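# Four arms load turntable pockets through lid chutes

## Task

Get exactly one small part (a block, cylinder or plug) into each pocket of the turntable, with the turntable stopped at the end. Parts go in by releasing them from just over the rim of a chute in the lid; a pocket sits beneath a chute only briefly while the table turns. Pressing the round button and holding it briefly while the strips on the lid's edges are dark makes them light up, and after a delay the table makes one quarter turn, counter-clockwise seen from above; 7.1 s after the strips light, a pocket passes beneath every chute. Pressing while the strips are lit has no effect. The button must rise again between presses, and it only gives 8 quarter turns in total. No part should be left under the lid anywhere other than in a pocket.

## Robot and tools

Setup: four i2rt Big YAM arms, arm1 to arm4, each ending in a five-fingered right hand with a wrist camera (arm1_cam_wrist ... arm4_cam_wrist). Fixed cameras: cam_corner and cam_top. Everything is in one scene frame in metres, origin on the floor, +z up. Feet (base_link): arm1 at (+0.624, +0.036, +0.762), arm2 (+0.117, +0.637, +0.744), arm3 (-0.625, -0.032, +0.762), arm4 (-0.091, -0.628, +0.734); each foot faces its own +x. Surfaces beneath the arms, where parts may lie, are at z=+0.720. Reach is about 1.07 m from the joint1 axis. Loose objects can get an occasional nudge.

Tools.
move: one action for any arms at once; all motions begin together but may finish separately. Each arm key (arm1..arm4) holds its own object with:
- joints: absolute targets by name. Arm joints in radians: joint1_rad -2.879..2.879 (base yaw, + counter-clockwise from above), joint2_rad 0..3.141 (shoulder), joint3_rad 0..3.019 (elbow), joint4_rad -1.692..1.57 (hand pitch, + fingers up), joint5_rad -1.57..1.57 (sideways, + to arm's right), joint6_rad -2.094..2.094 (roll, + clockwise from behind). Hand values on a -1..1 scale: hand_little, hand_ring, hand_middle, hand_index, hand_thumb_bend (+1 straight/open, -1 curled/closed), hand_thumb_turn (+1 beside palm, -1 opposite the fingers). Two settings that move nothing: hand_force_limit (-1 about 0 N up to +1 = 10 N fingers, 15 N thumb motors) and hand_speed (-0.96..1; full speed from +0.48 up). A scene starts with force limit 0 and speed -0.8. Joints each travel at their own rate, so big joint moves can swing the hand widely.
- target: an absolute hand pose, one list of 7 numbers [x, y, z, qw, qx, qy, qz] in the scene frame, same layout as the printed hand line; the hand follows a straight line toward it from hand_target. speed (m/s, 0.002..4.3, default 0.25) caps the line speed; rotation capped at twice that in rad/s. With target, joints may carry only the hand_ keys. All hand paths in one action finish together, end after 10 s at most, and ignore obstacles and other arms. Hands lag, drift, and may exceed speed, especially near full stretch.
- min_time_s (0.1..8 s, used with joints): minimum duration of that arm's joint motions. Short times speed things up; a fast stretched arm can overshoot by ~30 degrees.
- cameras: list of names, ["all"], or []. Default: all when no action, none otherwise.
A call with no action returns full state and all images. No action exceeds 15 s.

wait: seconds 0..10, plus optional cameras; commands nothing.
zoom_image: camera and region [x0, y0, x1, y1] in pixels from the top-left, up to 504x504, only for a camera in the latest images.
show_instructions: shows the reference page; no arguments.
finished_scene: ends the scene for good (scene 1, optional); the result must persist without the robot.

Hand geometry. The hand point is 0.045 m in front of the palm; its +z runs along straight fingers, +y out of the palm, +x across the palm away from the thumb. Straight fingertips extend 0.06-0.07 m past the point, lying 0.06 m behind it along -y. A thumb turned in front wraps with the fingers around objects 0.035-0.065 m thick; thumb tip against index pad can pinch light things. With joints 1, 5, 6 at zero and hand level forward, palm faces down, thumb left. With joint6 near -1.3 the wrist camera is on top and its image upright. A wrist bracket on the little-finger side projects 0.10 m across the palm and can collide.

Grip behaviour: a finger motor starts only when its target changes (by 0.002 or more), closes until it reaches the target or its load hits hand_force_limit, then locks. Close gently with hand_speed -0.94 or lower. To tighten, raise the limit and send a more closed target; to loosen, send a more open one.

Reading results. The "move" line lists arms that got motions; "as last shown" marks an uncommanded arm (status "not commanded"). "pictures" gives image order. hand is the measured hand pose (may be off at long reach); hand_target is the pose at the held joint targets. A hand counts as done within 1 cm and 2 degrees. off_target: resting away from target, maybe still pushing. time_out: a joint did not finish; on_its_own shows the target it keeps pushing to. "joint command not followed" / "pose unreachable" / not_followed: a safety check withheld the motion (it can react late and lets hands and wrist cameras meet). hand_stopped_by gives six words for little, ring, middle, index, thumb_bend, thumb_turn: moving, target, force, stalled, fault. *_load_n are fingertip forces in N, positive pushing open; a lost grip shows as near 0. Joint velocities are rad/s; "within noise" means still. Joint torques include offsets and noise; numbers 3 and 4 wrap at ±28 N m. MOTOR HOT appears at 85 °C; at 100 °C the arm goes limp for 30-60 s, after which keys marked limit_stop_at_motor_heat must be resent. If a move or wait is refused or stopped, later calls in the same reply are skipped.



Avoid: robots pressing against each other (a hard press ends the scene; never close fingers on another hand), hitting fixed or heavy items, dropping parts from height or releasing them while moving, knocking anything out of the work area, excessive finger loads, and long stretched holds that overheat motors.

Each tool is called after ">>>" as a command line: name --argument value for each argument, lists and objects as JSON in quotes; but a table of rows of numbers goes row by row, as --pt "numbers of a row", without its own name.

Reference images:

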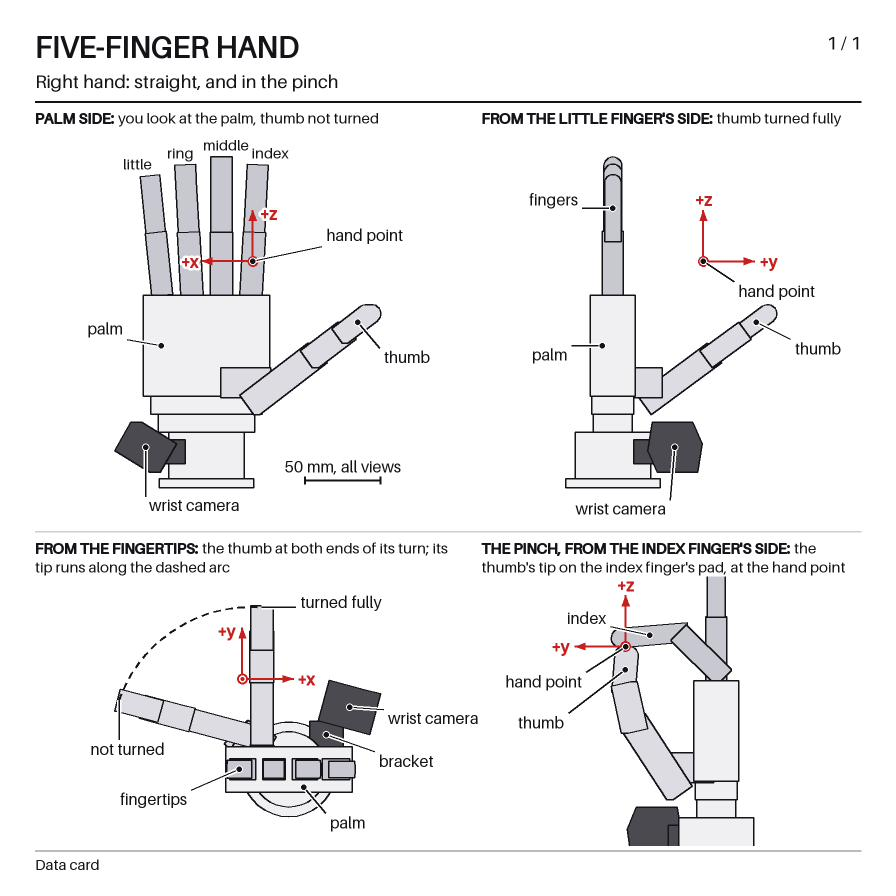

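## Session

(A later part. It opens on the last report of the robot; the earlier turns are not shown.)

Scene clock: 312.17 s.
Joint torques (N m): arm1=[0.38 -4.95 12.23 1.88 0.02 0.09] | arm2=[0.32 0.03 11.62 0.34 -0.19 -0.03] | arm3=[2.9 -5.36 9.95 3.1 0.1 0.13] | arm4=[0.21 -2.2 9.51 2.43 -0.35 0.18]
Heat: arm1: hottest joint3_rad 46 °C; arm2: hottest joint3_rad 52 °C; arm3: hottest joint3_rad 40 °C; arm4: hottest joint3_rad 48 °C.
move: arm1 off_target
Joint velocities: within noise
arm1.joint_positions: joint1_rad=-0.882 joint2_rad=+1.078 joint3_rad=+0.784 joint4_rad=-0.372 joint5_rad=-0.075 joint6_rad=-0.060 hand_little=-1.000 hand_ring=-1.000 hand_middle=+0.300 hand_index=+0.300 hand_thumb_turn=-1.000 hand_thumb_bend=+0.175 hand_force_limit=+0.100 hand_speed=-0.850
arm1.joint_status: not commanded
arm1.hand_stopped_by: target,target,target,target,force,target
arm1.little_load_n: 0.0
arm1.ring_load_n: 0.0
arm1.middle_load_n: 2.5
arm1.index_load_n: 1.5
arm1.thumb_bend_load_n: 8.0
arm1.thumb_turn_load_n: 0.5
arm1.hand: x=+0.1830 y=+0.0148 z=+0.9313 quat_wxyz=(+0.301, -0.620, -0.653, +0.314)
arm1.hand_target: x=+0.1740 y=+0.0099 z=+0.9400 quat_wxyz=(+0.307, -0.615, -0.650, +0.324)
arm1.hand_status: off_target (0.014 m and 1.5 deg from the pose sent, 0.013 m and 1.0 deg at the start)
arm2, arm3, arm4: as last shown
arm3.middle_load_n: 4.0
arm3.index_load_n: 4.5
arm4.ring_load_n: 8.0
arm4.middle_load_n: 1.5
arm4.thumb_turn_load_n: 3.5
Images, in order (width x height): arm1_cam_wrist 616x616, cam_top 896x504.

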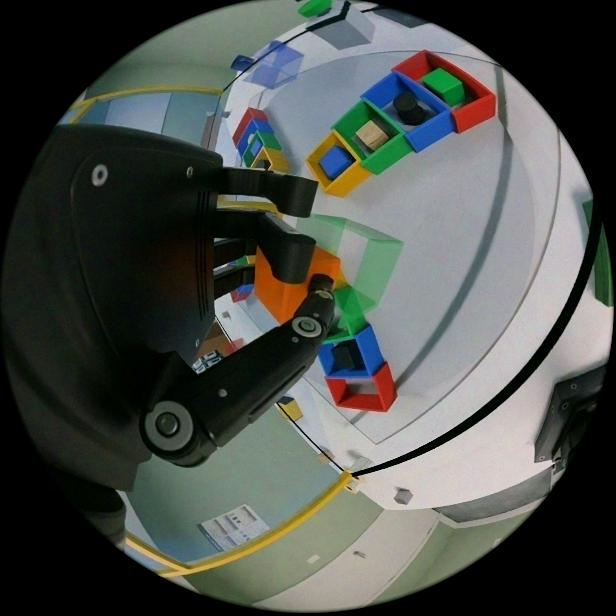

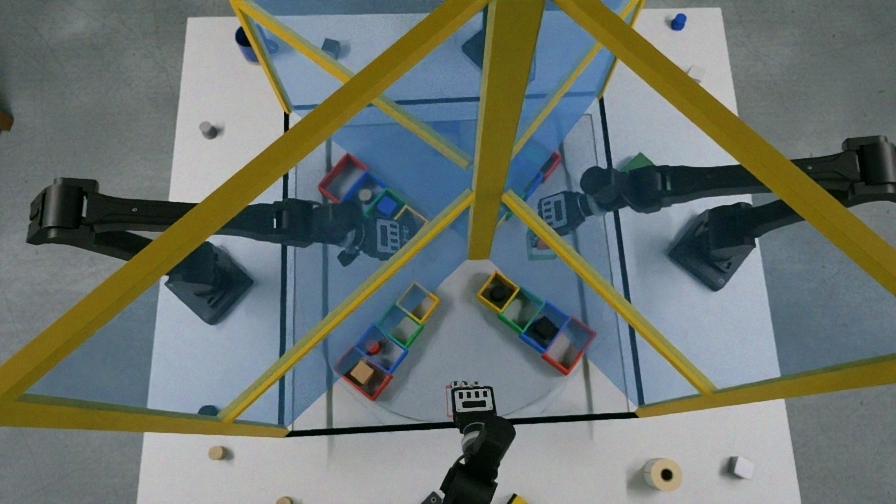

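>>> move --arm2 '{"target":[0.145,0.420,0.966,-0.0302,0.1710,-0.9699,0.1710],"speed":0.08}'

>>> move --arm2 '{"target":[0.144,0.422,0.943,-0.0302,0.1710,-0.9699,0.1710],"speed":0.08}' --cameras '["cam_corner","arm2_cam_wrist"]'

Scene clock: 313.63 s.
Joint torques (N m): arm1=[0.44 -4.78 12.25 1.85 0.03 0.09] | arm2=[0.62 0.26 7.82 1.1 -0.14 0] | arm3=[2.84 -5.48 9.92 3.06 0.11 0.1] | arm4=[0.21 -2.26 9.51 2.43 -0.35 0.18]
Heat: arm1: hottest joint3_rad 46 °C; arm2: hottest joint3_rad 52 °C; arm3: hottest joint3_rad 40 °C; arm4: hottest joint3_rad 48 °C.
move: arm2 done
Joint velocities: within noise
arm1, arm3, arm4: as last shown
arm1.thumb_turn_load_n: 1.0
arm1.hand_target: x=+0.1740 y=+0.0099 z=+0.9400 quat_wxyz=(+0.307, -0.616, -0.650, +0.324)
arm2.joint_positions: joint1_rad=-0.700 joint2_rad=+0.798 joint3_rad=+0.938 joint4_rad=-1.361 joint5_rad=-0.100 joint6_rad=-0.330 hand_little=+1.000 hand_ring=-1.000 hand_middle=+0.200 hand_index=+0.150 hand_thumb_turn=-1.000 hand_thumb_bend=+0.150 hand_force_limit=-0.400 hand_speed=+0.000
arm2.joint_status: not commanded
arm2.hand_stopped_by: target,target,target,target,target,target
arm2.little_load_n: 0.0
arm2.ring_load_n: 0.0
arm2.middle_load_n: 0.0
arm2.index_load_n: 0.0
arm2.thumb_bend_load_n: 0.0
arm2.thumb_turn_load_n: 0.0
arm2.hand: x=+0.1440 y=+0.4220 z=+0.9713 quat_wxyz=(-0.029, +0.173, -0.969, +0.176)
arm2.hand_target: x=+0.1449 y=+0.4202 z=+0.9661 quat_wxyz=(-0.030, +0.171, -0.970, +0.171)
arm2.hand_status: done (0.006 m and 0.6 deg from the pose sent, 0.012 m and 1.3 deg at the start)
arm3.index_load_n: 5.0
arm4.ring_load_n: 8.5
arm4.middle_load_n: 1.0
pictures: none

Scene clock: 314.60 s.
Joint torques (N m): arm1=[0.32 -4.78 12.23 1.84 0.03 0.09] | arm2=[0.15 0.67 6.38 1.42 -0.22 -0.06] | arm3=[3.02 -5.01 9.94 3.14 0.09 0.11] | arm4=[0.21 -2.26 9.51 2.41 -0.35 0.18]
Heat: arm1: hottest joint3_rad 46 °C; arm2: hottest joint3_rad 52 °C; arm3: hottest joint3_rad 40 °C; arm4: hottest joint3_rad 48 °C.
move: arm2 off_target
Joint velocities: within noise
arm1: as last shown
arm1.thumb_turn_load_n: 0.5
arm2.joint_positions: joint1_rad=-0.700 joint2_rad=+0.784 joint3_rad=+0.892 joint4_rad=-1.315 joint5_rad=-0.100 joint6_rad=-0.330 hand_little=+1.000 hand_ring=-1.000 hand_middle=+0.200 hand_index=+0.150 hand_thumb_turn=-1.000 hand_thumb_bend=+0.150 hand_force_limit=-0.400 hand_speed=+0.000
arm2.joint_status: not commanded
arm2.hand_stopped_by: target,target,target,target,target,target
arm2.little_load_n: -1.0
arm2.ring_load_n: 0.0
arm2.middle_load_n: 0.0
arm2.index_load_n: 0.0
arm2.thumb_bend_load_n: 0.0
arm2.thumb_turn_load_n: 0.0
arm2.hand: x=+0.1442 y=+0.4211 z=+0.9568 quat_wxyz=(-0.028, +0.173, -0.967, +0.183)
arm2.hand_target: x=+0.1439 y=+0.4225 z=+0.9434 quat_wxyz=(-0.030, +0.171, -0.970, +0.171)
arm2.hand_status: off_target (0.014 m and 1.4 deg from the pose sent, 0.028 m and 0.6 deg at the start)
arm3.joint_positions: joint1_rad=-0.794 joint2_rad=+1.181 joint3_rad=+0.820 joint4_rad=-0.306 joint5_rad=-0.004 joint6_rad=-0.007 hand_little=-1.000 hand_ring=-0.007 hand_middle=+0.186 hand_index=+0.074 hand_thumb_turn=-1.000 hand_thumb_bend=+0.183 hand_force_limit=+0.100 hand_speed=-0.500
arm3.joint_status: not commanded
arm3.hand_stopped_by: target,force,force,force,force,target
arm3.little_load_n: 0.0
arm3.ring_load_n: 7.0
arm3.middle_load_n: 4.0
arm3.index_load_n: 5.0
arm3.thumb_bend_load_n: 9.5
arm3.thumb_turn_load_n: 3.5
arm3.hand: x=-0.1577 y=+0.0219 z=+0.9257 quat_wxyz=(-0.318, +0.653, -0.615, +0.308)
arm3.hand_target: x=-0.1532 y=+0.0279 z=+0.9240 quat_wxyz=(-0.324, +0.650, -0.615, +0.307)
arm3.hand_status: not commanded
arm4.joint_positions: joint1_rad=-1.270 joint2_rad=+0.629 joint3_rad=+0.644 joint4_rad=-0.758 joint5_rad=-0.434 joint6_rad=-0.370 hand_little=-1.000 hand_ring=+0.273 hand_middle=+0.346 hand_index=+0.380 hand_thumb_turn=-1.000 hand_thumb_bend=+0.094 hand_force_limit=-0.400 hand_speed=-0.500
arm4.joint_status: not commanded
arm4.hand_stopped_by: target,force,force,force,force,target
arm4.little_load_n: 0.0
arm4.ring_load_n: 8.5
arm4.middle_load_n: 1.0
arm4.index_load_n: 1.0
arm4.thumb_bend_load_n: 9.0
arm4.thumb_turn_load_n: 3.5
arm4.hand: x=-0.0347 y=-0.3454 z=+0.9310 quat_wxyz=(-0.439, +0.898, +0.026, -0.012)
arm4.hand_target: x=-0.0350 y=-0.3411 z=+0.9321 quat_wxyz=(-0.446, +0.895, +0.025, -0.013)
arm4.hand_status: not commanded
pictures: arm2_cam_wrist, cam_corner
Images, in order (width x height): arm2_cam_wrist 616x616, cam_corner 896x504.

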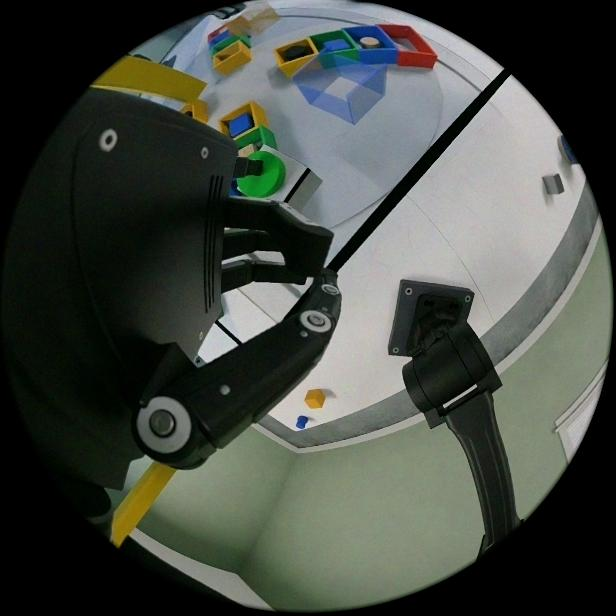

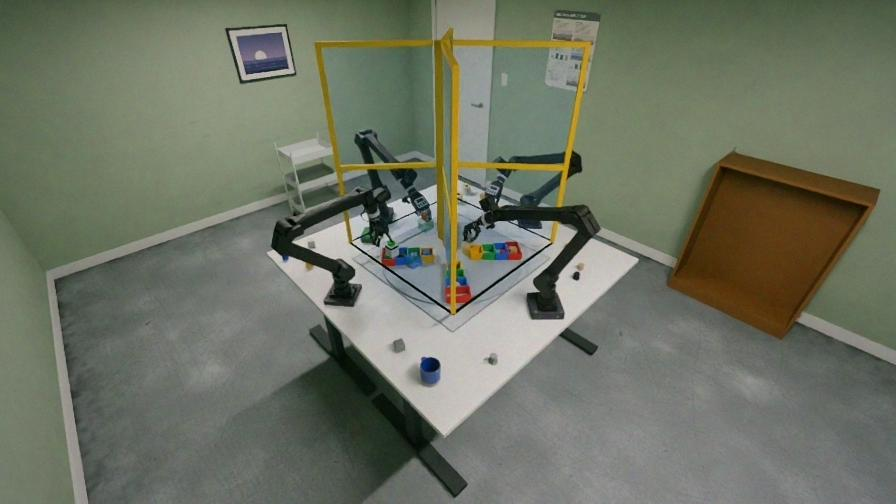

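>>> move --arm2 '{"target":[0.144,0.423,0.928,-0.0302,0.1710,-0.9699,0.1710],"speed":0.1}' --cameras '["cam_corner"]'

Scene clock: 315.73 s.
Joint torques (N m): arm1=[0.38 -5.07 12.26 1.91 0.03 0.08] | arm2=[0.15 1.44 5.41 1.61 -0.24 -0.08] | arm3=[2.9 -5.19 9.89 3.04 0.1 0.1] | arm4=[0.21 -2.2 9.51 2.43 -0.35 0.18]
Heat: arm1: hottest joint3_rad 46 °C; arm2: hottest joint3_rad 52 °C; arm3: hottest joint3_rad 40 °C; arm4: hottest joint3_rad 48 °C.
move: arm2 off_target
Joint velocities: within noise
arm1, arm3, arm4: as last shown
arm1.middle_load_n: 3.0
arm1.index_load_n: 2.0
arm1.thumb_bend_load_n: 7.5
arm1.thumb_turn_load_n: 1.0
arm2.joint_positions: joint1_rad=-0.700 joint2_rad=+0.764 joint3_rad=+0.864 joint4_rad=-1.284 joint5_rad=-0.100 joint6_rad=-0.330 hand_little=+1.000 hand_ring=-1.000 hand_middle=+0.200 hand_index=+0.150 hand_thumb_turn=-1.000 hand_thumb_bend=+0.150 hand_force_limit=-0.400 hand_speed=+0.000
arm2.joint_status: not commanded
arm2.hand_stopped_by: target,target,target,target,target,target
arm2.little_load_n: -1.5
arm2.ring_load_n: 0.0
arm2.middle_load_n: 0.0
arm2.index_load_n: 0.0
arm2.thumb_bend_load_n: 0.0
arm2.thumb_turn_load_n: 0.0
arm2.hand: x=+0.1443 y=+0.4210 z=+0.9498 quat_wxyz=(-0.026, +0.173, -0.965, +0.193)
arm2.hand_target: x=+0.1439 y=+0.4243 z=+0.9289 quat_wxyz=(-0.030, +0.171, -0.970, +0.171)
arm2.hand_status: off_target (0.022 m and 2.7 deg from the pose sent, 0.029 m and 1.5 deg at the start)
arm3.middle_load_n: 4.5
arm3.index_load_n: 4.5
Images, in order (width x height): cam_corner 896x504.

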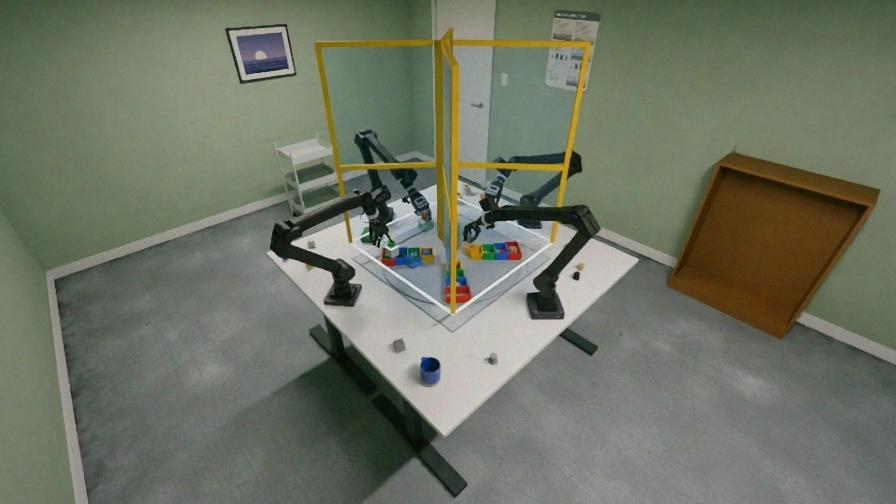

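>>> move --arm2 '{"target":[0.144,0.423,0.985,-0.0302,0.1710,-0.9699,0.1710],"speed":0.2}'

>>> wait --seconds 2.5 --cameras '["cam_top"]'

Scene clock: 316.93 s.
Joint torques (N m): arm1=[0.5 -4.78 12.27 1.85 0.01 0.08] | arm2=[0.32 0.38 11.67 0.38 -0.19 -0.02] | arm3=[3.02 -5.13 10.04 3.03 0.1 0.12] | arm4=[0.15 -2.2 9.51 2.43 -0.35 0.18]
Heat: arm1: hottest joint3_rad 46 °C; arm2: hottest joint3_rad 52 °C; arm3: hottest joint3_rad 40 °C; arm4: hottest joint3_rad 48 °C.
move: arm2 off_target
Joint velocities: within noise
arm1, arm3, arm4: as last shown
arm1.middle_load_n: 2.5
arm1.index_load_n: 1.5
arm1.thumb_bend_load_n: 8.0
arm2.joint_positions: joint1_rad=-0.700 joint2_rad=+0.800 joint3_rad=+0.937 joint4_rad=-1.393 joint5_rad=-0.100 joint6_rad=-0.330 hand_little=+1.000 hand_ring=-1.000 hand_middle=+0.200 hand_index=+0.150 hand_thumb_turn=-1.000 hand_thumb_bend=+0.150 hand_force_limit=-0.400 hand_speed=+0.000
arm2.joint_status: not commanded
arm2.hand_stopped_by: target,target,target,target,target,target
arm2.little_load_n: 0.0
arm2.ring_load_n: 0.0
arm2.middle_load_n: 0.0
arm2.index_load_n: 0.0
arm2.thumb_bend_load_n: 0.0
arm2.thumb_turn_load_n: 0.0
arm2.hand: x=+0.1439 y=+0.4307 z=+0.9702 quat_wxyz=(-0.032, +0.173, -0.971, +0.159)
arm2.hand_target: x=+0.1440 y=+0.4233 z=+0.9847 quat_wxyz=(-0.030, +0.171, -0.970, +0.171)
arm2.hand_status: off_target (0.017 m and 1.4 deg from the pose sent, 0.035 m and 2.7 deg at the start)
arm3.index_load_n: 5.0
arm3.thumb_turn_load_n: 3.0
arm4.ring_load_n: 8.0
arm4.thumb_turn_load_n: 4.0
pictures: none

Scene clock: 319.43 s.
Joint torques (N m): arm1=[0.32 -4.78 12.25 1.88 0.03 0.1] | arm2=[0.21 0.32 11.78 0.32 -0.19 -0.03] | arm3=[2.78 -5.54 9.94 3.08 0.11 0.12] | arm4=[0.15 -2.2 9.51 2.44 -0.35 0.18]
Heat: arm1: hottest joint3_rad 46 °C; arm2: hottest joint3_rad 52 °C; arm3: hottest joint3_rad 40 °C; arm4: hottest joint3_rad 48 °C.
Joint velocities: within noise
arm1.joint_positions: joint1_rad=-0.882 joint2_rad=+1.078 joint3_rad=+0.784 joint4_rad=-0.372 joint5_rad=-0.075 joint6_rad=-0.060 hand_little=-1.000 hand_ring=-1.000 hand_middle=+0.300 hand_index=+0.300 hand_thumb_turn=-1.000 hand_thumb_bend=+0.175 hand_force_limit=+0.100 hand_speed=-0.850
arm1.joint_status: not commanded
arm1.hand_stopped_by: target,target,target,target,force,target
arm1.little_load_n: 0.0
arm1.ring_load_n: 0.0
arm1.middle_load_n: 3.0
arm1.index_load_n: 1.5
arm1.thumb_bend_load_n: 8.0
arm1.thumb_turn_load_n: 1.0
arm1.hand: x=+0.1830 y=+0.0148 z=+0.9313 quat_wxyz=(+0.301, -0.620, -0.653, +0.314)
arm1.hand_target: x=+0.1740 y=+0.0099 z=+0.9400 quat_wxyz=(+0.307, -0.616, -0.650, +0.324)
arm1.hand_status: not commanded
arm2.joint_positions: joint1_rad=-0.700 joint2_rad=+0.800 joint3_rad=+0.937 joint4_rad=-1.393 joint5_rad=-0.100 joint6_rad=-0.330 hand_little=+1.000 hand_ring=-1.000 hand_middle=+0.200 hand_index=+0.150 hand_thumb_turn=-1.000 hand_thumb_bend=+0.150 hand_force_limit=-0.400 hand_speed=+0.000
arm2.joint_status: not commanded
arm2.hand_stopped_by: target,target,target,target,target,target
arm2.little_load_n: 0.0
arm2.ring_load_n: 0.0
arm2.middle_load_n: 0.0
arm2.index_load_n: 0.0
arm2.thumb_bend_load_n: 0.0
arm2.thumb_turn_load_n: 0.0
arm2.hand: x=+0.1439 y=+0.4307 z=+0.9702 quat_wxyz=(-0.032, +0.173, -0.971, +0.159)
arm2.hand_target: x=+0.1440 y=+0.4233 z=+0.9847 quat_wxyz=(-0.030, +0.171, -0.970, +0.171)
arm2.hand_status: off_target (0.017 m and 1.4 deg from the pose sent, 0.035 m and 2.7 deg at the start)
arm3.joint_positions: joint1_rad=-0.794 joint2_rad=+1.181 joint3_rad=+0.820 joint4_rad=-0.306 joint5_rad=-0.004 joint6_rad=-0.007 hand_little=-1.000 hand_ring=-0.007 hand_middle=+0.186 hand_index=+0.074 hand_thumb_turn=-1.000 hand_thumb_bend=+0.183 hand_force_limit=+0.100 hand_speed=-0.500
arm3.joint_status: not commanded
arm3.hand_stopped_by: target,force,force,force,force,target
arm3.little_load_n: 0.0
arm3.ring_load_n: 7.0
arm3.middle_load_n: 4.0
arm3.index_load_n: 5.0
arm3.thumb_bend_load_n: 9.5
arm3.thumb_turn_load_n: 3.5
arm3.hand: x=-0.1577 y=+0.0219 z=+0.9257 quat_wxyz=(-0.318, +0.653, -0.615, +0.308)
arm3.hand_target: x=-0.1532 y=+0.0279 z=+0.9240 quat_wxyz=(-0.324, +0.650, -0.615, +0.307)
arm3.hand_status: not commanded
arm4.joint_positions: joint1_rad=-1.270 joint2_rad=+0.629 joint3_rad=+0.644 joint4_rad=-0.758 joint5_rad=-0.434 joint6_rad=-0.370 hand_little=-1.000 hand_ring=+0.273 hand_middle=+0.346 hand_index=+0.380 hand_thumb_turn=-1.000 hand_thumb_bend=+0.094 hand_force_limit=-0.400 hand_speed=-0.500
arm4.joint_status: not commanded
arm4.hand_stopped_by: target,force,force,force,force,target
arm4.little_load_n: 0.0
arm4.ring_load_n: 8.5
arm4.middle_load_n: 1.0
arm4.index_load_n: 1.0
arm4.thumb_bend_load_n: 9.0
arm4.thumb_turn_load_n: 4.0
arm4.hand: x=-0.0347 y=-0.3454 z=+0.9310 quat_wxyz=(-0.439, +0.898, +0.026, -0.012)
arm4.hand_target: x=-0.0350 y=-0.3411 z=+0.9321 quat_wxyz=(-0.446, +0.895, +0.025, -0.013)
arm4.hand_status: not commanded
wait: 2.50 s; at rest by 0.27 s
Images, in order (width x height): cam_top 896x504.

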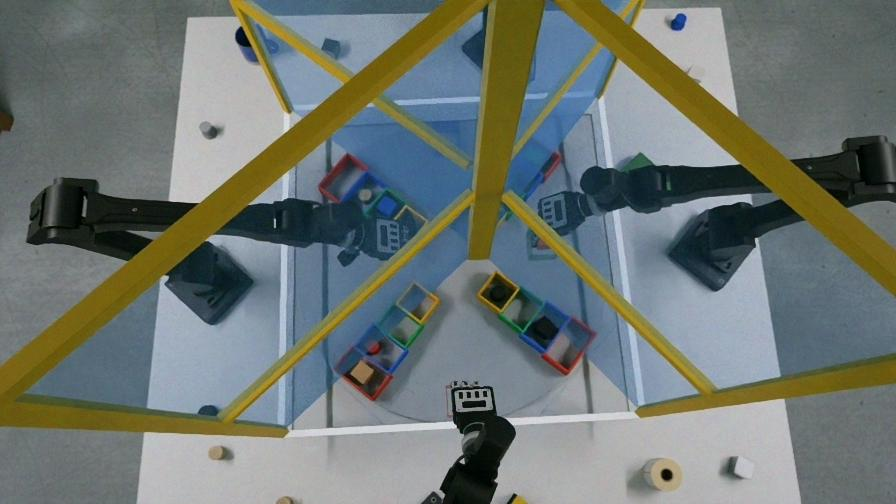

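>>> wait --seconds 1.2 --cameras '["cam_top"]'

Scene clock: 320.77 s.
Joint torques (N m): arm1=[0.38 -4.72 12.25 1.84 0.02 0.09] | arm2=[0.32 0.15 11.63 0.34 -0.2 -0.02] | arm3=[3.19 -5.48 9.95 3.11 0.08 0.11] | arm4=[0.21 -2.2 9.51 2.44 -0.35 0.18]
Heat: arm1: hottest joint3_rad 46 °C; arm2: hottest joint3_rad 52 °C; arm3: hottest joint3_rad 40 °C; arm4: hottest joint3_rad 48 °C.
Joint velocities: within noise
arm1.joint_positions: joint1_rad=-0.882 joint2_rad=+1.078 joint3_rad=+0.784 joint4_rad=-0.372 joint5_rad=-0.075 joint6_rad=-0.060 hand_little=-1.000 hand_ring=-1.000 hand_middle=+0.300 hand_index=+0.300 hand_thumb_turn=-1.000 hand_thumb_bend=+0.175 hand_force_limit=+0.100 hand_speed=-0.850
arm1.joint_status: not commanded
arm1.hand_stopped_by: target,target,target,target,force,target
arm1.little_load_n: 0.0
arm1.ring_load_n: 0.0
arm1.middle_load_n: 2.5
arm1.index_load_n: 1.5
arm1.thumb_bend_load_n: 8.0
arm1.thumb_turn_load_n: 1.0
arm1.hand: x=+0.1830 y=+0.0148 z=+0.9313 quat_wxyz=(+0.301, -0.620, -0.653, +0.314)
arm1.hand_target: x=+0.1740 y=+0.0099 z=+0.9400 quat_wxyz=(+0.307, -0.616, -0.650, +0.324)
arm1.hand_status: not commanded
arm2.joint_positions: joint1_rad=-0.700 joint2_rad=+0.800 joint3_rad=+0.937 joint4_rad=-1.393 joint5_rad=-0.100 joint6_rad=-0.330 hand_little=+1.000 hand_ring=-1.000 hand_middle=+0.200 hand_index=+0.150 hand_thumb_turn=-1.000 hand_thumb_bend=+0.150 hand_force_limit=-0.400 hand_speed=+0.000
arm2.joint_status: not commanded
arm2.hand_stopped_by: target,target,target,target,target,target
arm2.little_load_n: 0.0
arm2.ring_load_n: 0.0
arm2.middle_load_n: 0.0
arm2.index_load_n: 0.0
arm2.thumb_bend_load_n: 0.0
arm2.thumb_turn_load_n: 0.0
arm2.hand: x=+0.1439 y=+0.4307 z=+0.9702 quat_wxyz=(-0.032, +0.173, -0.971, +0.159)
arm2.hand_target: x=+0.1440 y=+0.4233 z=+0.9847 quat_wxyz=(-0.030, +0.171, -0.970, +0.171)
arm2.hand_status: off_target (0.017 m and 1.4 deg from the pose sent, 0.035 m and 2.7 deg at the start)
arm3.joint_positions: joint1_rad=-0.794 joint2_rad=+1.181 joint3_rad=+0.820 joint4_rad=-0.306 joint5_rad=-0.004 joint6_rad=-0.007 hand_little=-1.000 hand_ring=-0.007 hand_middle=+0.186 hand_index=+0.074 hand_thumb_turn=-1.000 hand_thumb_bend=+0.183 hand_force_limit=+0.100 hand_speed=-0.500
arm3.joint_status: not commanded
arm3.hand_stopped_by: target,force,force,force,force,target
arm3.little_load_n: 0.5
arm3.ring_load_n: 6.5
arm3.middle_load_n: 4.0
arm3.index_load_n: 4.5
arm3.thumb_bend_load_n: 9.5
arm3.thumb_turn_load_n: 3.0
arm3.hand: x=-0.1577 y=+0.0219 z=+0.9257 quat_wxyz=(-0.318, +0.653, -0.615, +0.308)
arm3.hand_target: x=-0.1532 y=+0.0279 z=+0.9240 quat_wxyz=(-0.324, +0.650, -0.615, +0.307)
arm3.hand_status: not commanded
arm4.joint_positions: joint1_rad=-1.270 joint2_rad=+0.629 joint3_rad=+0.644 joint4_rad=-0.758 joint5_rad=-0.434 joint6_rad=-0.370 hand_little=-1.000 hand_ring=+0.273 hand_middle=+0.346 hand_index=+0.380 hand_thumb_turn=-1.000 hand_thumb_bend=+0.094 hand_force_limit=-0.400 hand_speed=-0.500
arm4.joint_status: not commanded
arm4.hand_stopped_by: target,force,force,force,force,target
arm4.little_load_n: 0.0
arm4.ring_load_n: 8.0
arm4.middle_load_n: 1.0
arm4.index_load_n: 1.0
arm4.thumb_bend_load_n: 9.0
arm4.thumb_turn_load_n: 4.0
arm4.hand: x=-0.0347 y=-0.3454 z=+0.9310 quat_wxyz=(-0.439, +0.898, +0.026, -0.012)
arm4.hand_target: x=-0.0350 y=-0.3411 z=+0.9321 quat_wxyz=(-0.446, +0.895, +0.025, -0.013)
arm4.hand_status: not commanded
wait: 1.20 s; at rest by 0.13 s
Images, in order (width x height): cam_top 896x504.

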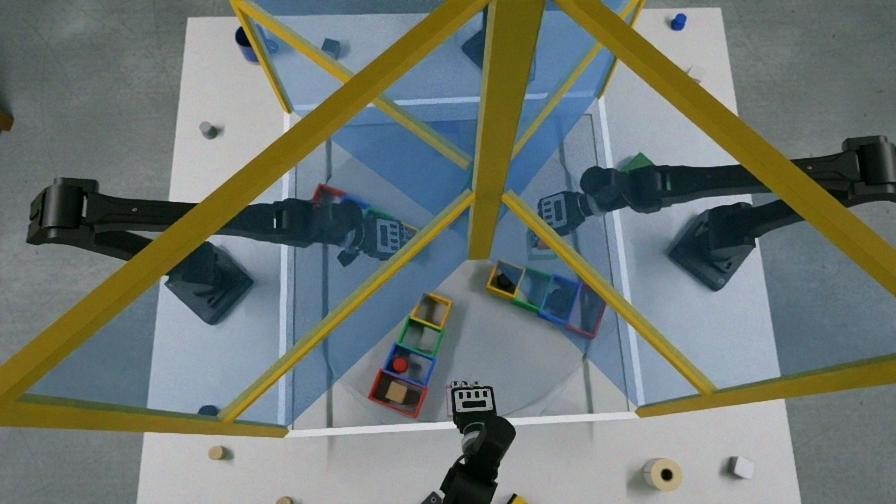

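>>> wait --seconds 1.24

>>> move --arm1 '{"joints":{"hand_index":0.65,"hand_middle":0.65,"hand_thumb_bend":0.5,"hand_speed":1}}' --cameras '["arm1_cam_wrist"]'

>>> wait --seconds 3.5 --cameras '["arm1_cam_wrist","cam_top"]'

Scene clock: 322.23 s.
Joint torques (N m): arm1=[0.21 -4.78 12.21 1.87 0.03 0.09] | arm2=[0.32 0.38 11.69 0.31 -0.19 -0.03] | arm3=[2.96 -5.42 9.92 3.02 0.1 0.13] | arm4=[0.21 -2.2 9.51 2.44 -0.35 0.18]
Heat: arm1: hottest joint3_rad 45 °C; arm2: hottest joint3_rad 53 °C; arm3: hottest joint3_rad 40 °C; arm4: hottest joint3_rad 48 °C.
Joint velocities: within noise
arm1.joint_positions: joint1_rad=-0.882 joint2_rad=+1.078 joint3_rad=+0.784 joint4_rad=-0.372 joint5_rad=-0.075 joint6_rad=-0.060 hand_little=-1.000 hand_ring=-1.000 hand_middle=+0.300 hand_index=+0.300 hand_thumb_turn=-1.000 hand_thumb_bend=+0.175 hand_force_limit=+0.100 hand_speed=-0.850
arm1.joint_status: not commanded
arm1.hand_stopped_by: target,target,target,target,force,target
arm1.little_load_n: 0.0
arm1.ring_load_n: 0.5
arm1.middle_load_n: 3.0
arm1.index_load_n: 1.5
arm1.thumb_bend_load_n: 8.0
arm1.thumb_turn_load_n: 1.0
arm1.hand: x=+0.1830 y=+0.0148 z=+0.9313 quat_wxyz=(+0.301, -0.620, -0.653, +0.314)
arm1.hand_target: x=+0.1740 y=+0.0099 z=+0.9400 quat_wxyz=(+0.307, -0.616, -0.650, +0.324)
arm1.hand_status: not commanded
arm2.joint_positions: joint1_rad=-0.700 joint2_rad=+0.800 joint3_rad=+0.937 joint4_rad=-1.393 joint5_rad=-0.100 joint6_rad=-0.330 hand_little=+1.000 hand_ring=-1.000 hand_middle=+0.200 hand_index=+0.150 hand_thumb_turn=-1.000 hand_thumb_bend=+0.150 hand_force_limit=-0.400 hand_speed=+0.000
arm2.joint_status: not commanded
arm2.hand_stopped_by: target,target,target,target,target,target
arm2.little_load_n: -0.5
arm2.ring_load_n: 0.0
arm2.middle_load_n: 0.0
arm2.index_load_n: 0.0
arm2.thumb_bend_load_n: 0.0
arm2.thumb_turn_load_n: 0.0
arm2.hand: x=+0.1439 y=+0.4307 z=+0.9702 quat_wxyz=(-0.032, +0.173, -0.971, +0.159)
arm2.hand_target: x=+0.1440 y=+0.4233 z=+0.9847 quat_wxyz=(-0.030, +0.171, -0.970, +0.171)
arm2.hand_status: off_target (0.017 m and 1.4 deg from the pose sent, 0.035 m and 2.7 deg at the start)
arm3.joint_positions: joint1_rad=-0.794 joint2_rad=+1.181 joint3_rad=+0.820 joint4_rad=-0.306 joint5_rad=-0.004 joint6_rad=-0.007 hand_little=-1.000 hand_ring=-0.007 hand_middle=+0.186 hand_index=+0.074 hand_thumb_turn=-1.000 hand_thumb_bend=+0.183 hand_force_limit=+0.100 hand_speed=-0.500
arm3.joint_status: not commanded
arm3.hand_stopped_by: target,force,force,force,force,target
arm3.little_load_n: 0.0
arm3.ring_load_n: 6.5
arm3.middle_load_n: 4.0
arm3.index_load_n: 4.5
arm3.thumb_bend_load_n: 10.0
arm3.thumb_turn_load_n: 3.5
arm3.hand: x=-0.1577 y=+0.0219 z=+0.9257 quat_wxyz=(-0.318, +0.653, -0.615, +0.308)
arm3.hand_target: x=-0.1532 y=+0.0279 z=+0.9240 quat_wxyz=(-0.324, +0.650, -0.615, +0.307)
arm3.hand_status: not commanded
arm4.joint_positions: joint1_rad=-1.270 joint2_rad=+0.629 joint3_rad=+0.644 joint4_rad=-0.758 joint5_rad=-0.434 joint6_rad=-0.370 hand_little=-1.000 hand_ring=+0.273 hand_middle=+0.346 hand_index=+0.380 hand_thumb_turn=-1.000 hand_thumb_bend=+0.094 hand_force_limit=-0.400 hand_speed=-0.500
arm4.joint_status: not commanded
arm4.hand_stopped_by: target,force,force,force,force,target
arm4.little_load_n: 0.0
arm4.ring_load_n: 8.0
arm4.middle_load_n: 1.0
arm4.index_load_n: 1.0
arm4.thumb_bend_load_n: 9.0
arm4.thumb_turn_load_n: 4.0
arm4.hand: x=-0.0347 y=-0.3454 z=+0.9310 quat_wxyz=(-0.439, +0.898, +0.026, -0.012)
arm4.hand_target: x=-0.0350 y=-0.3411 z=+0.9321 quat_wxyz=(-0.446, +0.895, +0.025, -0.013)
arm4.hand_status: not commanded
wait: 1.27 s; at rest by 0.07 s
pictures: none

Scene clock: 322.87 s.
Joint torques (N m): arm1=[0.32 -4.84 12.29 1.7 0.02 0.08] | arm2=[0.5 0.03 11.71 0.28 -0.18 -0.03] | arm3=[3.08 -5.3 9.98 3.07 0.11 0.12] | arm4=[0.21 -2.2 9.51 2.43 -0.35 0.18]
Heat: arm1: hottest joint3_rad 45 °C; arm2: hottest joint3_rad 53 °C; arm3: hottest joint3_rad 40 °C; arm4: hottest joint3_rad 48 °C.
move: arm1 done
Joint velocities: within noise
arm1.joint_positions: joint1_rad=-0.882 joint2_rad=+1.078 joint3_rad=+0.784 joint4_rad=-0.369 joint5_rad=-0.075 joint6_rad=-0.059 hand_little=-1.000 hand_ring=-1.000 hand_middle=+0.650 hand_index=+0.650 hand_thumb_turn=-1.000 hand_thumb_bend=+0.500 hand_force_limit=+0.100 hand_speed=+1.000
arm1.joint_status: all done
arm1.hand_stopped_by: target,target,target,target,target,target
arm1.little_load_n: 0.0
arm1.ring_load_n: 0.0
arm1.middle_load_n: 0.0
arm1.index_load_n: 0.0
arm1.thumb_bend_load_n: 0.5
arm1.thumb_turn_load_n: 0.0
arm1.hand: x=+0.1822 y=+0.0147 z=+0.9319 quat_wxyz=(+0.302, -0.620, -0.652, +0.315)
arm1.hand_target: x=+0.1740 y=+0.0099 z=+0.9400 quat_wxyz=(+0.307, -0.615, -0.650, +0.324)
arm1.hand_status: not commanded
arm2, arm3, arm4: as last shown
arm2.little_load_n: 0.0
arm3.ring_load_n: 7.0
arm3.index_load_n: 5.0
arm3.thumb_bend_load_n: 9.5
arm4.ring_load_n: 8.5
Images, in order (width x height): arm1_cam_wrist 616x616.

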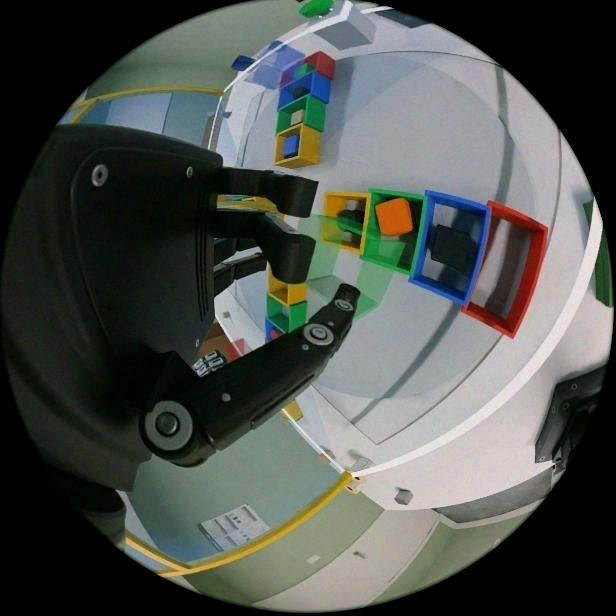

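Scene clock: 326.37 s.
Joint torques (N m): arm1=[0.38 -4.84 12.29 1.78 0.01 0.09] | arm2=[0.32 0.15 11.67 0.27 -0.18 -0.02] | arm3=[3.14 -5.42 9.95 3.07 0.1 0.11] | arm4=[0.15 -2.2 9.51 2.43 -0.35 0.18]
Heat: arm1: hottest joint3_rad 45 °C; arm2: hottest joint3_rad 53 °C; arm3: hottest joint3_rad 40 °C; arm4: hottest joint3_rad 48 °C.
Joint velocities: within noise
arm1.joint_positions: joint1_rad=-0.882 joint2_rad=+1.078 joint3_rad=+0.784 joint4_rad=-0.369 joint5_rad=-0.075 joint6_rad=-0.059 hand_little=-1.000 hand_ring=-1.000 hand_middle=+0.650 hand_index=+0.650 hand_thumb_turn=-1.000 hand_thumb_bend=+0.500 hand_force_limit=+0.100 hand_speed=+1.000
arm1.joint_status: all done
arm1.hand_stopped_by: target,target,target,target,target,target
arm1.little_load_n: 0.0
arm1.ring_load_n: 0.5
arm1.middle_load_n: 0.0
arm1.index_load_n: 0.0
arm1.thumb_bend_load_n: 0.0
arm1.thumb_turn_load_n: 0.0
arm1.hand: x=+0.1822 y=+0.0147 z=+0.9319 quat_wxyz=(+0.302, -0.620, -0.652, +0.315)
arm1.hand_target: x=+0.1740 y=+0.0099 z=+0.9400 quat_wxyz=(+0.307, -0.615, -0.650, +0.324)
arm1.hand_status: not commanded
arm2.joint_positions: joint1_rad=-0.700 joint2_rad=+0.800 joint3_rad=+0.937 joint4_rad=-1.393 joint5_rad=-0.100 joint6_rad=-0.330 hand_little=+1.000 hand_ring=-1.000 hand_middle=+0.200 hand_index=+0.150 hand_thumb_turn=-1.000 hand_thumb_bend=+0.150 hand_force_limit=-0.400 hand_speed=+0.000
arm2.joint_status: not commanded
arm2.hand_stopped_by: target,target,target,target,target,target
arm2.little_load_n: 0.0
arm2.ring_load_n: 0.5
arm2.middle_load_n: 0.0
arm2.index_load_n: 0.0
arm2.thumb_bend_load_n: 0.0
arm2.thumb_turn_load_n: 0.0
arm2.hand: x=+0.1439 y=+0.4307 z=+0.9702 quat_wxyz=(-0.032, +0.173, -0.971, +0.159)
arm2.hand_target: x=+0.1440 y=+0.4233 z=+0.9847 quat_wxyz=(-0.030, +0.171, -0.970, +0.171)
arm2.hand_status: not commanded
arm3.joint_positions: joint1_rad=-0.794 joint2_rad=+1.181 joint3_rad=+0.820 joint4_rad=-0.306 joint5_rad=-0.004 joint6_rad=-0.007 hand_little=-1.000 hand_ring=-0.007 hand_middle=+0.186 hand_index=+0.074 hand_thumb_turn=-1.000 hand_thumb_bend=+0.183 hand_force_limit=+0.100 hand_speed=-0.500
arm3.joint_status: not commanded
arm3.hand_stopped_by: target,force,force,force,force,target
arm3.little_load_n: 0.0
arm3.ring_load_n: 7.0
arm3.middle_load_n: 4.5
arm3.index_load_n: 5.0
arm3.thumb_bend_load_n: 9.5
arm3.thumb_turn_load_n: 3.5
arm3.hand: x=-0.1577 y=+0.0219 z=+0.9257 quat_wxyz=(-0.318, +0.653, -0.615, +0.308)
arm3.hand_target: x=-0.1532 y=+0.0279 z=+0.9240 quat_wxyz=(-0.324, +0.650, -0.615, +0.307)
arm3.hand_status: not commanded
arm4.joint_positions: joint1_rad=-1.270 joint2_rad=+0.629 joint3_rad=+0.644 joint4_rad=-0.758 joint5_rad=-0.434 joint6_rad=-0.370 hand_little=-1.000 hand_ring=+0.273 hand_middle=+0.346 hand_index=+0.380 hand_thumb_turn=-1.000 hand_thumb_bend=+0.094 hand_force_limit=-0.400 hand_speed=-0.500
arm4.joint_status: not commanded
arm4.hand_stopped_by: target,force,force,force,force,target
arm4.little_load_n: 0.0
arm4.ring_load_n: 8.5
arm4.middle_load_n: 1.0
arm4.index_load_n: 1.0
arm4.thumb_bend_load_n: 9.0
arm4.thumb_turn_load_n: 4.0
arm4.hand: x=-0.0347 y=-0.3454 z=+0.9310 quat_wxyz=(-0.439, +0.898, +0.026, -0.012)
arm4.hand_target: x=-0.0350 y=-0.3411 z=+0.9321 quat_wxyz=(-0.446, +0.895, +0.025, -0.013)
arm4.hand_status: not commanded
wait: 3.50 s; at rest by 0.27 s
Images, in order (width x height): arm1_cam_wrist 616x616, cam_top 896x504.

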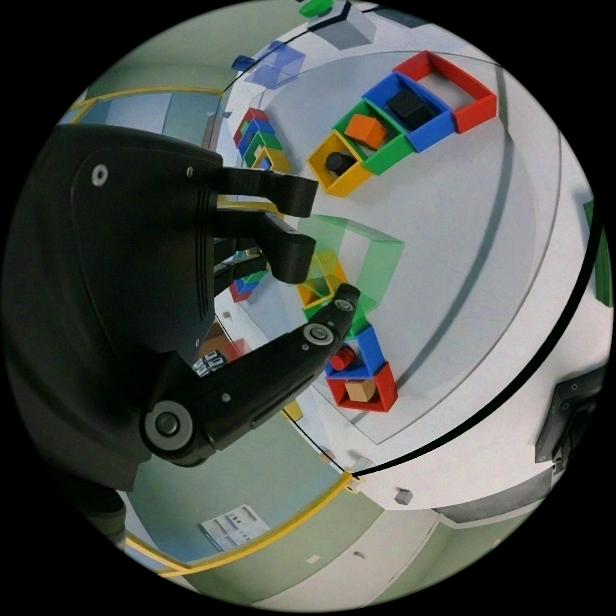

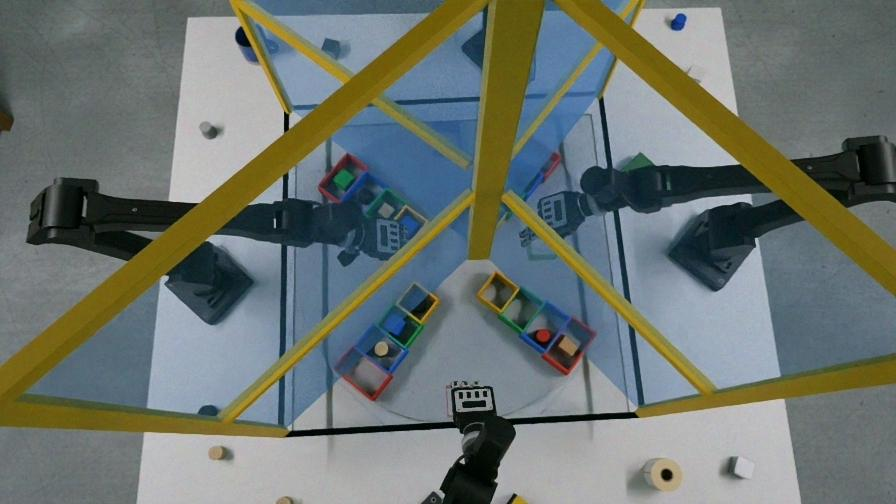

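>>> move --arm1 '{"target":[0.25,0.03,1.02,-0.3069,0.6155,0.6497,-0.3239],"speed":0.25}'

>>> move --arm1 '{"target":[0.53,0.32,0.99,0.4424,-0.8873,-0.1168,0.0582],"speed":0.3,"joints":{"hand_index":0.75,"hand_middle":0.75,"hand_thumb_bend":0.65}}'

>>> move --arm1 '{"target":[0.635,0.53,0.90,0.4424,-0.8873,-0.1168,0.0582],"speed":0.2}' --cameras '["arm1_cam_wrist","cam_corner"]'

Scene clock: 328.83 s.
Joint torques (N m): arm1=[-1.08 -2.02 14.78 1.09 -0.15 -0.02] | arm2=[0.38 0.09 11.63 0.31 -0.19 -0.01] | arm3=[2.96 -5.42 9.98 3.06 0.1 0.11] | arm4=[0.21 -2.26 9.51 2.41 -0.35 0.18]
Heat: arm1: hottest joint3_rad 45 °C; arm2: hottest joint3_rad 54 °C; arm3: hottest joint3_rad 40 °C; arm4: hottest joint3_rad 48 °C.
move: arm1 off_target
Joint velocities: within noise
arm1.joint_positions: joint1_rad=-0.951 joint2_rad=+0.817 joint3_rad=+0.824 joint4_rad=-0.676 joint5_rad=-0.142 joint6_rad=-0.098 hand_little=-1.000 hand_ring=-1.000 hand_middle=+0.650 hand_index=+0.650 hand_thumb_turn=-1.000 hand_thumb_bend=+0.500 hand_force_limit=+0.100 hand_speed=+1.000
arm1.joint_status: not commanded
arm1.hand_stopped_by: target,target,target,target,target,target
arm1.little_load_n: 0.0
arm1.ring_load_n: 0.5
arm1.middle_load_n: 0.0
arm1.index_load_n: 0.0
arm1.thumb_bend_load_n: 0.0
arm1.thumb_turn_load_n: -0.5
arm1.hand: x=+0.2579 y=+0.0254 z=+1.0024 quat_wxyz=(+0.296, -0.619, -0.653, +0.320)
arm1.hand_target: x=+0.2505 y=+0.0299 z=+1.0198 quat_wxyz=(+0.307, -0.615, -0.650, +0.324)
arm1.hand_status: off_target (0.020 m and 1.4 deg from the pose sent, 0.112 m and 1.3 deg at the start)
arm2, arm3, arm4: as last shown
arm2.ring_load_n: 0.0
arm2.thumb_bend_load_n: 0.5
arm3.thumb_bend_load_n: 10.0
arm4.thumb_turn_load_n: 3.5
pictures: none

Scene clock: 331.77 s.
Joint torques (N m): arm1=[-0.73 0.03 11.15 1.78 -0.02 0.07] | arm2=[0.15 0.09 11.64 0.29 -0.17 -0.03] | arm3=[3.02 -5.13 9.96 3.02 0.1 0.11] | arm4=[0.15 -2.2 9.51 2.43 -0.36 0.18]
Heat: arm1: hottest joint3_rad 45 °C; arm2: hottest joint3_rad 54 °C; arm3: hottest joint3_rad 40 °C; arm4: hottest joint3_rad 48 °C.
move: arm1 done
Joint velocities: within noise
arm1.joint_positions: joint1_rad=-2.227 joint2_rad=+0.578 joint3_rad=+0.694 joint4_rad=-0.775 joint5_rad=-0.075 joint6_rad=-0.054 hand_little=-1.000 hand_ring=-1.000 hand_middle=+0.750 hand_index=+0.750 hand_thumb_turn=-1.000 hand_thumb_bend=+0.650 hand_force_limit=+0.100 hand_speed=+1.000
arm1.joint_status: all done
arm1.hand_stopped_by: target,target,target,target,target,target
arm1.little_load_n: 0.0
arm1.ring_load_n: 0.0
arm1.middle_load_n: 0.0
arm1.index_load_n: 0.0
arm1.thumb_bend_load_n: 0.0
arm1.thumb_turn_load_n: 0.0
arm1.hand: x=+0.5292 y=+0.3167 z=+0.9889 quat_wxyz=(+0.438, -0.889, -0.123, +0.058)
arm1.hand_target: x=+0.5300 y=+0.3199 z=+0.9900 quat_wxyz=(+0.442, -0.887, -0.117, +0.058)
arm1.hand_status: done (0.004 m and 0.9 deg from the pose sent, 0.401 m and 78.3 deg at the start)
arm2, arm3, arm4: as last shown
arm2.index_load_n: 0.5
arm2.thumb_bend_load_n: 0.0
arm3.thumb_bend_load_n: 9.5
arm4.ring_load_n: 8.0
arm4.thumb_turn_load_n: 4.0
pictures: none

Scene clock: 333.63 s.
Joint torques (N m): arm1=[-0.97 -7.18 13.65 1.68 -0.26 -0.04] | arm2=[0.5 0.21 11.67 0.39 -0.18 -0.02] | arm3=[3.08 -5.25 9.88 3.06 0.1 0.11] | arm4=[0.21 -2.26 9.5 2.43 -0.35 0.18]
Heat: arm1: hottest joint3_rad 46 °C; arm2: hottest joint3_rad 54 °C; arm3: hottest joint3_rad 40 °C; arm4: hottest joint3_rad 48 °C.
move: arm1 off_target
Joint velocities: within noise
arm1.joint_positions: joint1_rad=-2.585 joint2_rad=+1.311 joint3_rad=+0.829 joint4_rad=-0.266 joint5_rad=-0.355 joint6_rad=-0.269 hand_little=-1.000 hand_ring=-1.000 hand_middle=+0.750 hand_index=+0.750 hand_thumb_turn=-1.000 hand_thumb_bend=+0.650 hand_force_limit=+0.100 hand_speed=+1.000
arm1.joint_status: not commanded
arm1.hand_stopped_by: target,target,target,target,target,target
arm1.little_load_n: 0.0
arm1.ring_load_n: 0.0
arm1.middle_load_n: 0.0
arm1.index_load_n: 0.0
arm1.thumb_bend_load_n: 0.0
arm1.thumb_turn_load_n: 0.0
arm1.hand: x=+0.6278 y=+0.5105 z=+0.8805 quat_wxyz=(+0.421, -0.898, -0.113, +0.067)
arm1.hand_target: x=+0.6350 y=+0.5288 z=+0.9005 quat_wxyz=(+0.442, -0.887, -0.117, +0.058)
arm1.hand_status: off_target (0.029 m and 3.0 deg from the pose sent, 0.254 m and 0.9 deg at the start)
arm2, arm3, arm4: as last shown
arm2.index_load_n: 0.0
arm3.middle_load_n: 4.0
arm3.index_load_n: 4.5
arm4.middle_load_n: 1.5
arm4.index_load_n: 0.5
arm4.thumb_turn_load_n: 3.5
Images, in order (width x height): arm1_cam_wrist 616x616, cam_corner 896x504.

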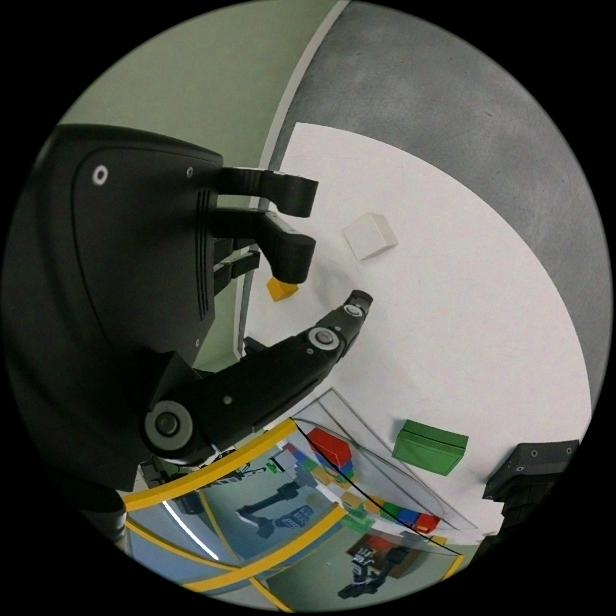

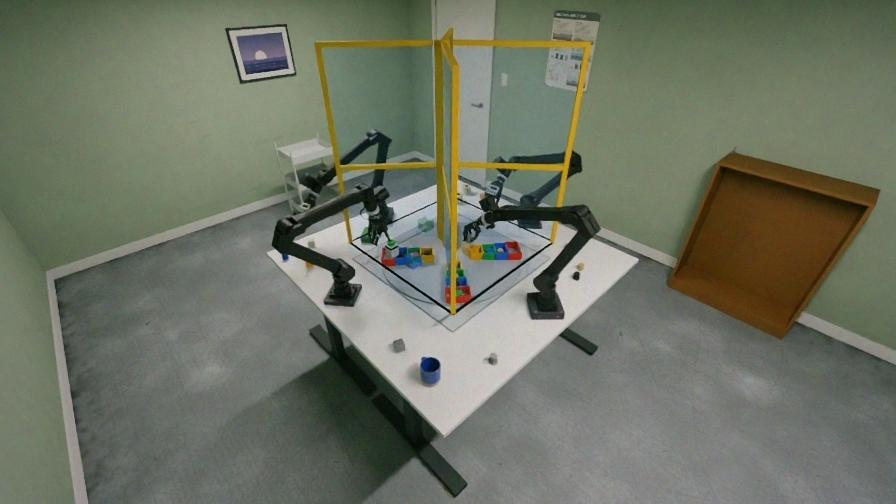

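>>> zoom_image --camera "arm1_cam_wrist" --region '[330, 200, 410, 280]'

Scaled by 6.300 from the camera's image (finer frame: 880x880).

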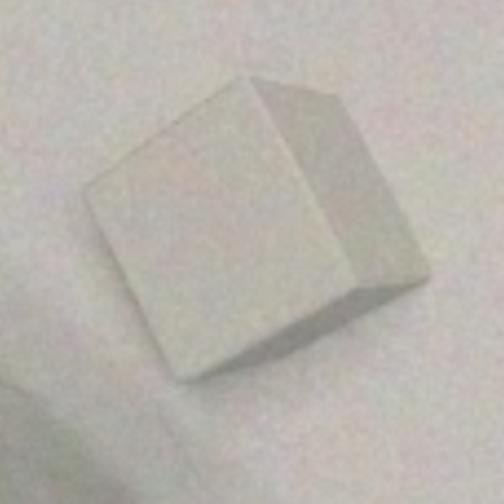

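>>> move --arm1 '{"target":[0.6420,0.5550,0.855,0.4372,-0.8770,0.1785,-0.0890],"speed":0.2}' --cameras '["arm1_cam_wrist"]'

>>> zoom_image --camera "arm1_cam_wrist" --region '[300, 200, 420, 320]'

Scene clock: 337.67 s.
Joint torques (N m): arm1=[0.38 -7.41 9.81 1.54 0.24 0.06] | arm2=[0.15 0.15 11.6 0.32 -0.19 -0.03] | arm3=[3.08 -5.54 9.98 3 0.1 0.11] | arm4=[0.21 -2.2 9.51 2.43 -0.35 0.18]
Heat: arm1: hottest joint3_rad 46 °C; arm2: hottest joint3_rad 55 °C; arm3: hottest joint3_rad 40 °C; arm4: hottest joint3_rad 48 °C.
move: arm1 done
Joint velocities: within noise
arm1.joint_positions: joint1_rad=-2.420 joint2_rad=+1.383 joint3_rad=+0.807 joint4_rad=-0.113 joint5_rad=+0.309 joint6_rad=+0.247 hand_little=-1.000 hand_ring=-1.000 hand_middle=+0.750 hand_index=+0.750 hand_thumb_turn=-1.000 hand_thumb_bend=+0.650 hand_force_limit=+0.100 hand_speed=+1.000
arm1.joint_status: not commanded
arm1.hand_stopped_by: target,target,target,target,target,target
arm1.little_load_n: 0.0
arm1.ring_load_n: 0.0
arm1.middle_load_n: 0.0
arm1.index_load_n: 0.0
arm1.thumb_bend_load_n: 0.0
arm1.thumb_turn_load_n: 0.0
arm1.hand: x=+0.6474 y=+0.5519 z=+0.8580 quat_wxyz=(+0.437, -0.877, +0.179, -0.092)
arm1.hand_target: x=+0.6420 y=+0.5548 z=+0.8551 quat_wxyz=(+0.437, -0.877, +0.179, -0.089)
arm1.hand_status: done (0.007 m and 0.4 deg from the pose sent, 0.053 m and 38.2 deg at the start)
arm2, arm3, arm4: as last shown
arm3.thumb_turn_load_n: 3.0
arm4.ring_load_n: 8.5
arm4.middle_load_n: 1.0
arm4.index_load_n: 1.0
arm4.thumb_turn_load_n: 4.0
Images, in order (width x height): arm1_cam_wrist 616x616.

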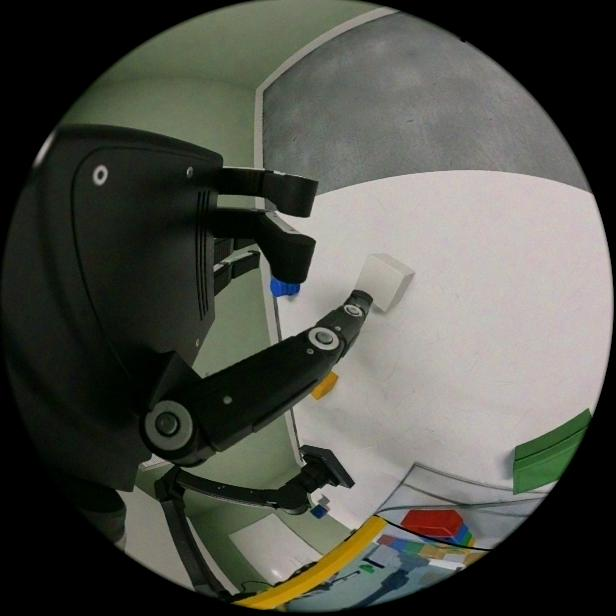

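Scaled by 4.200 from the camera's image (finer frame: 880x880).

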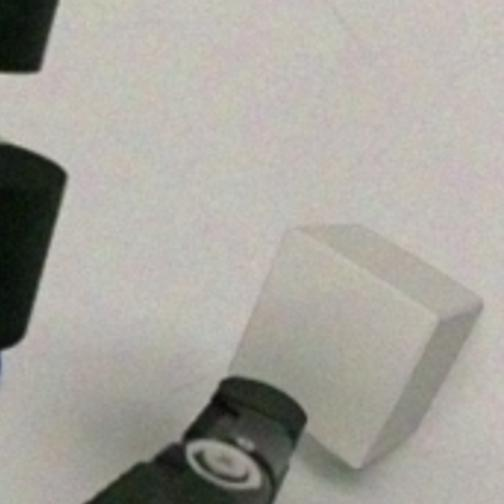

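>>> move --arm1 '{"target":[0.6245,0.5360,0.805,0.4372,-0.8770,0.1785,-0.0890],"speed":0.1}' --cameras '["arm1_cam_wrist"]'

>>> zoom_image --camera "arm1_cam_wrist" --region '[270, 200, 410, 340]'

Scene clock: 340.00 s.
Joint torques (N m): arm1=[0.38 -7.3 8.36 1.77 0.27 0.08] | arm2=[0.32 0.03 11.66 0.32 -0.19 -0.03] | arm3=[3.25 -5.36 9.98 3.06 0.1 0.12] | arm4=[0.15 -2.2 9.52 2.43 -0.35 0.18]
Heat: arm1: hottest joint3_rad 45 °C; arm2: hottest joint3_rad 55 °C; arm3: hottest joint3_rad 40 °C; arm4: hottest joint3_rad 48 °C.
move: arm1 done
Joint velocities: within noise
arm1.joint_positions: joint1_rad=-2.373 joint2_rad=+1.437 joint3_rad=+0.703 joint4_rad=+0.034 joint5_rad=+0.345 joint6_rad=+0.279 hand_little=-1.000 hand_ring=-1.000 hand_middle=+0.750 hand_index=+0.750 hand_thumb_turn=-1.000 hand_thumb_bend=+0.650 hand_force_limit=+0.100 hand_speed=+1.000
arm1.joint_status: not commanded
arm1.hand_stopped_by: target,target,target,target,target,target
arm1.little_load_n: 0.0
arm1.ring_load_n: 0.5
arm1.middle_load_n: 0.0
arm1.index_load_n: 0.0
arm1.thumb_bend_load_n: 0.0
arm1.thumb_turn_load_n: 0.0
arm1.hand: x=+0.6298 y=+0.5353 z=+0.8092 quat_wxyz=(+0.437, -0.877, +0.180, -0.092)
arm1.hand_target: x=+0.6246 y=+0.5359 z=+0.8051 quat_wxyz=(+0.437, -0.877, +0.179, -0.089)
arm1.hand_status: done (0.007 m and 0.4 deg from the pose sent, 0.060 m and 0.4 deg at the start)
arm2, arm3, arm4: as last shown
arm3.middle_load_n: 4.5
arm3.index_load_n: 5.0
arm4.thumb_turn_load_n: 3.5
Images, in order (width x height): arm1_cam_wrist 616x616.

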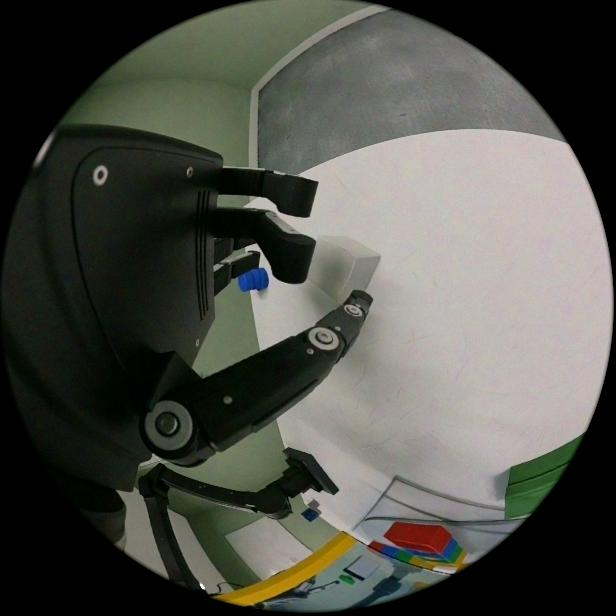

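Scaled by 3.600 from the camera's image (finer frame: 880x880).

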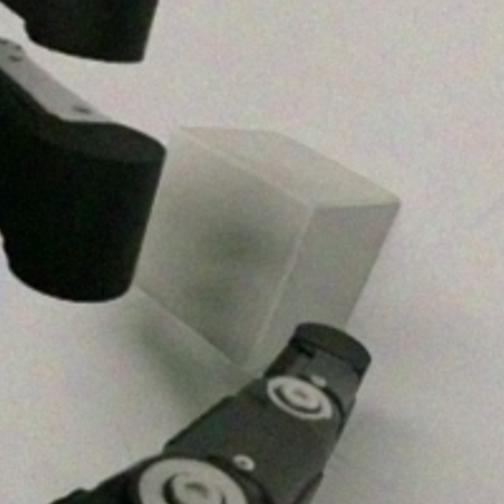

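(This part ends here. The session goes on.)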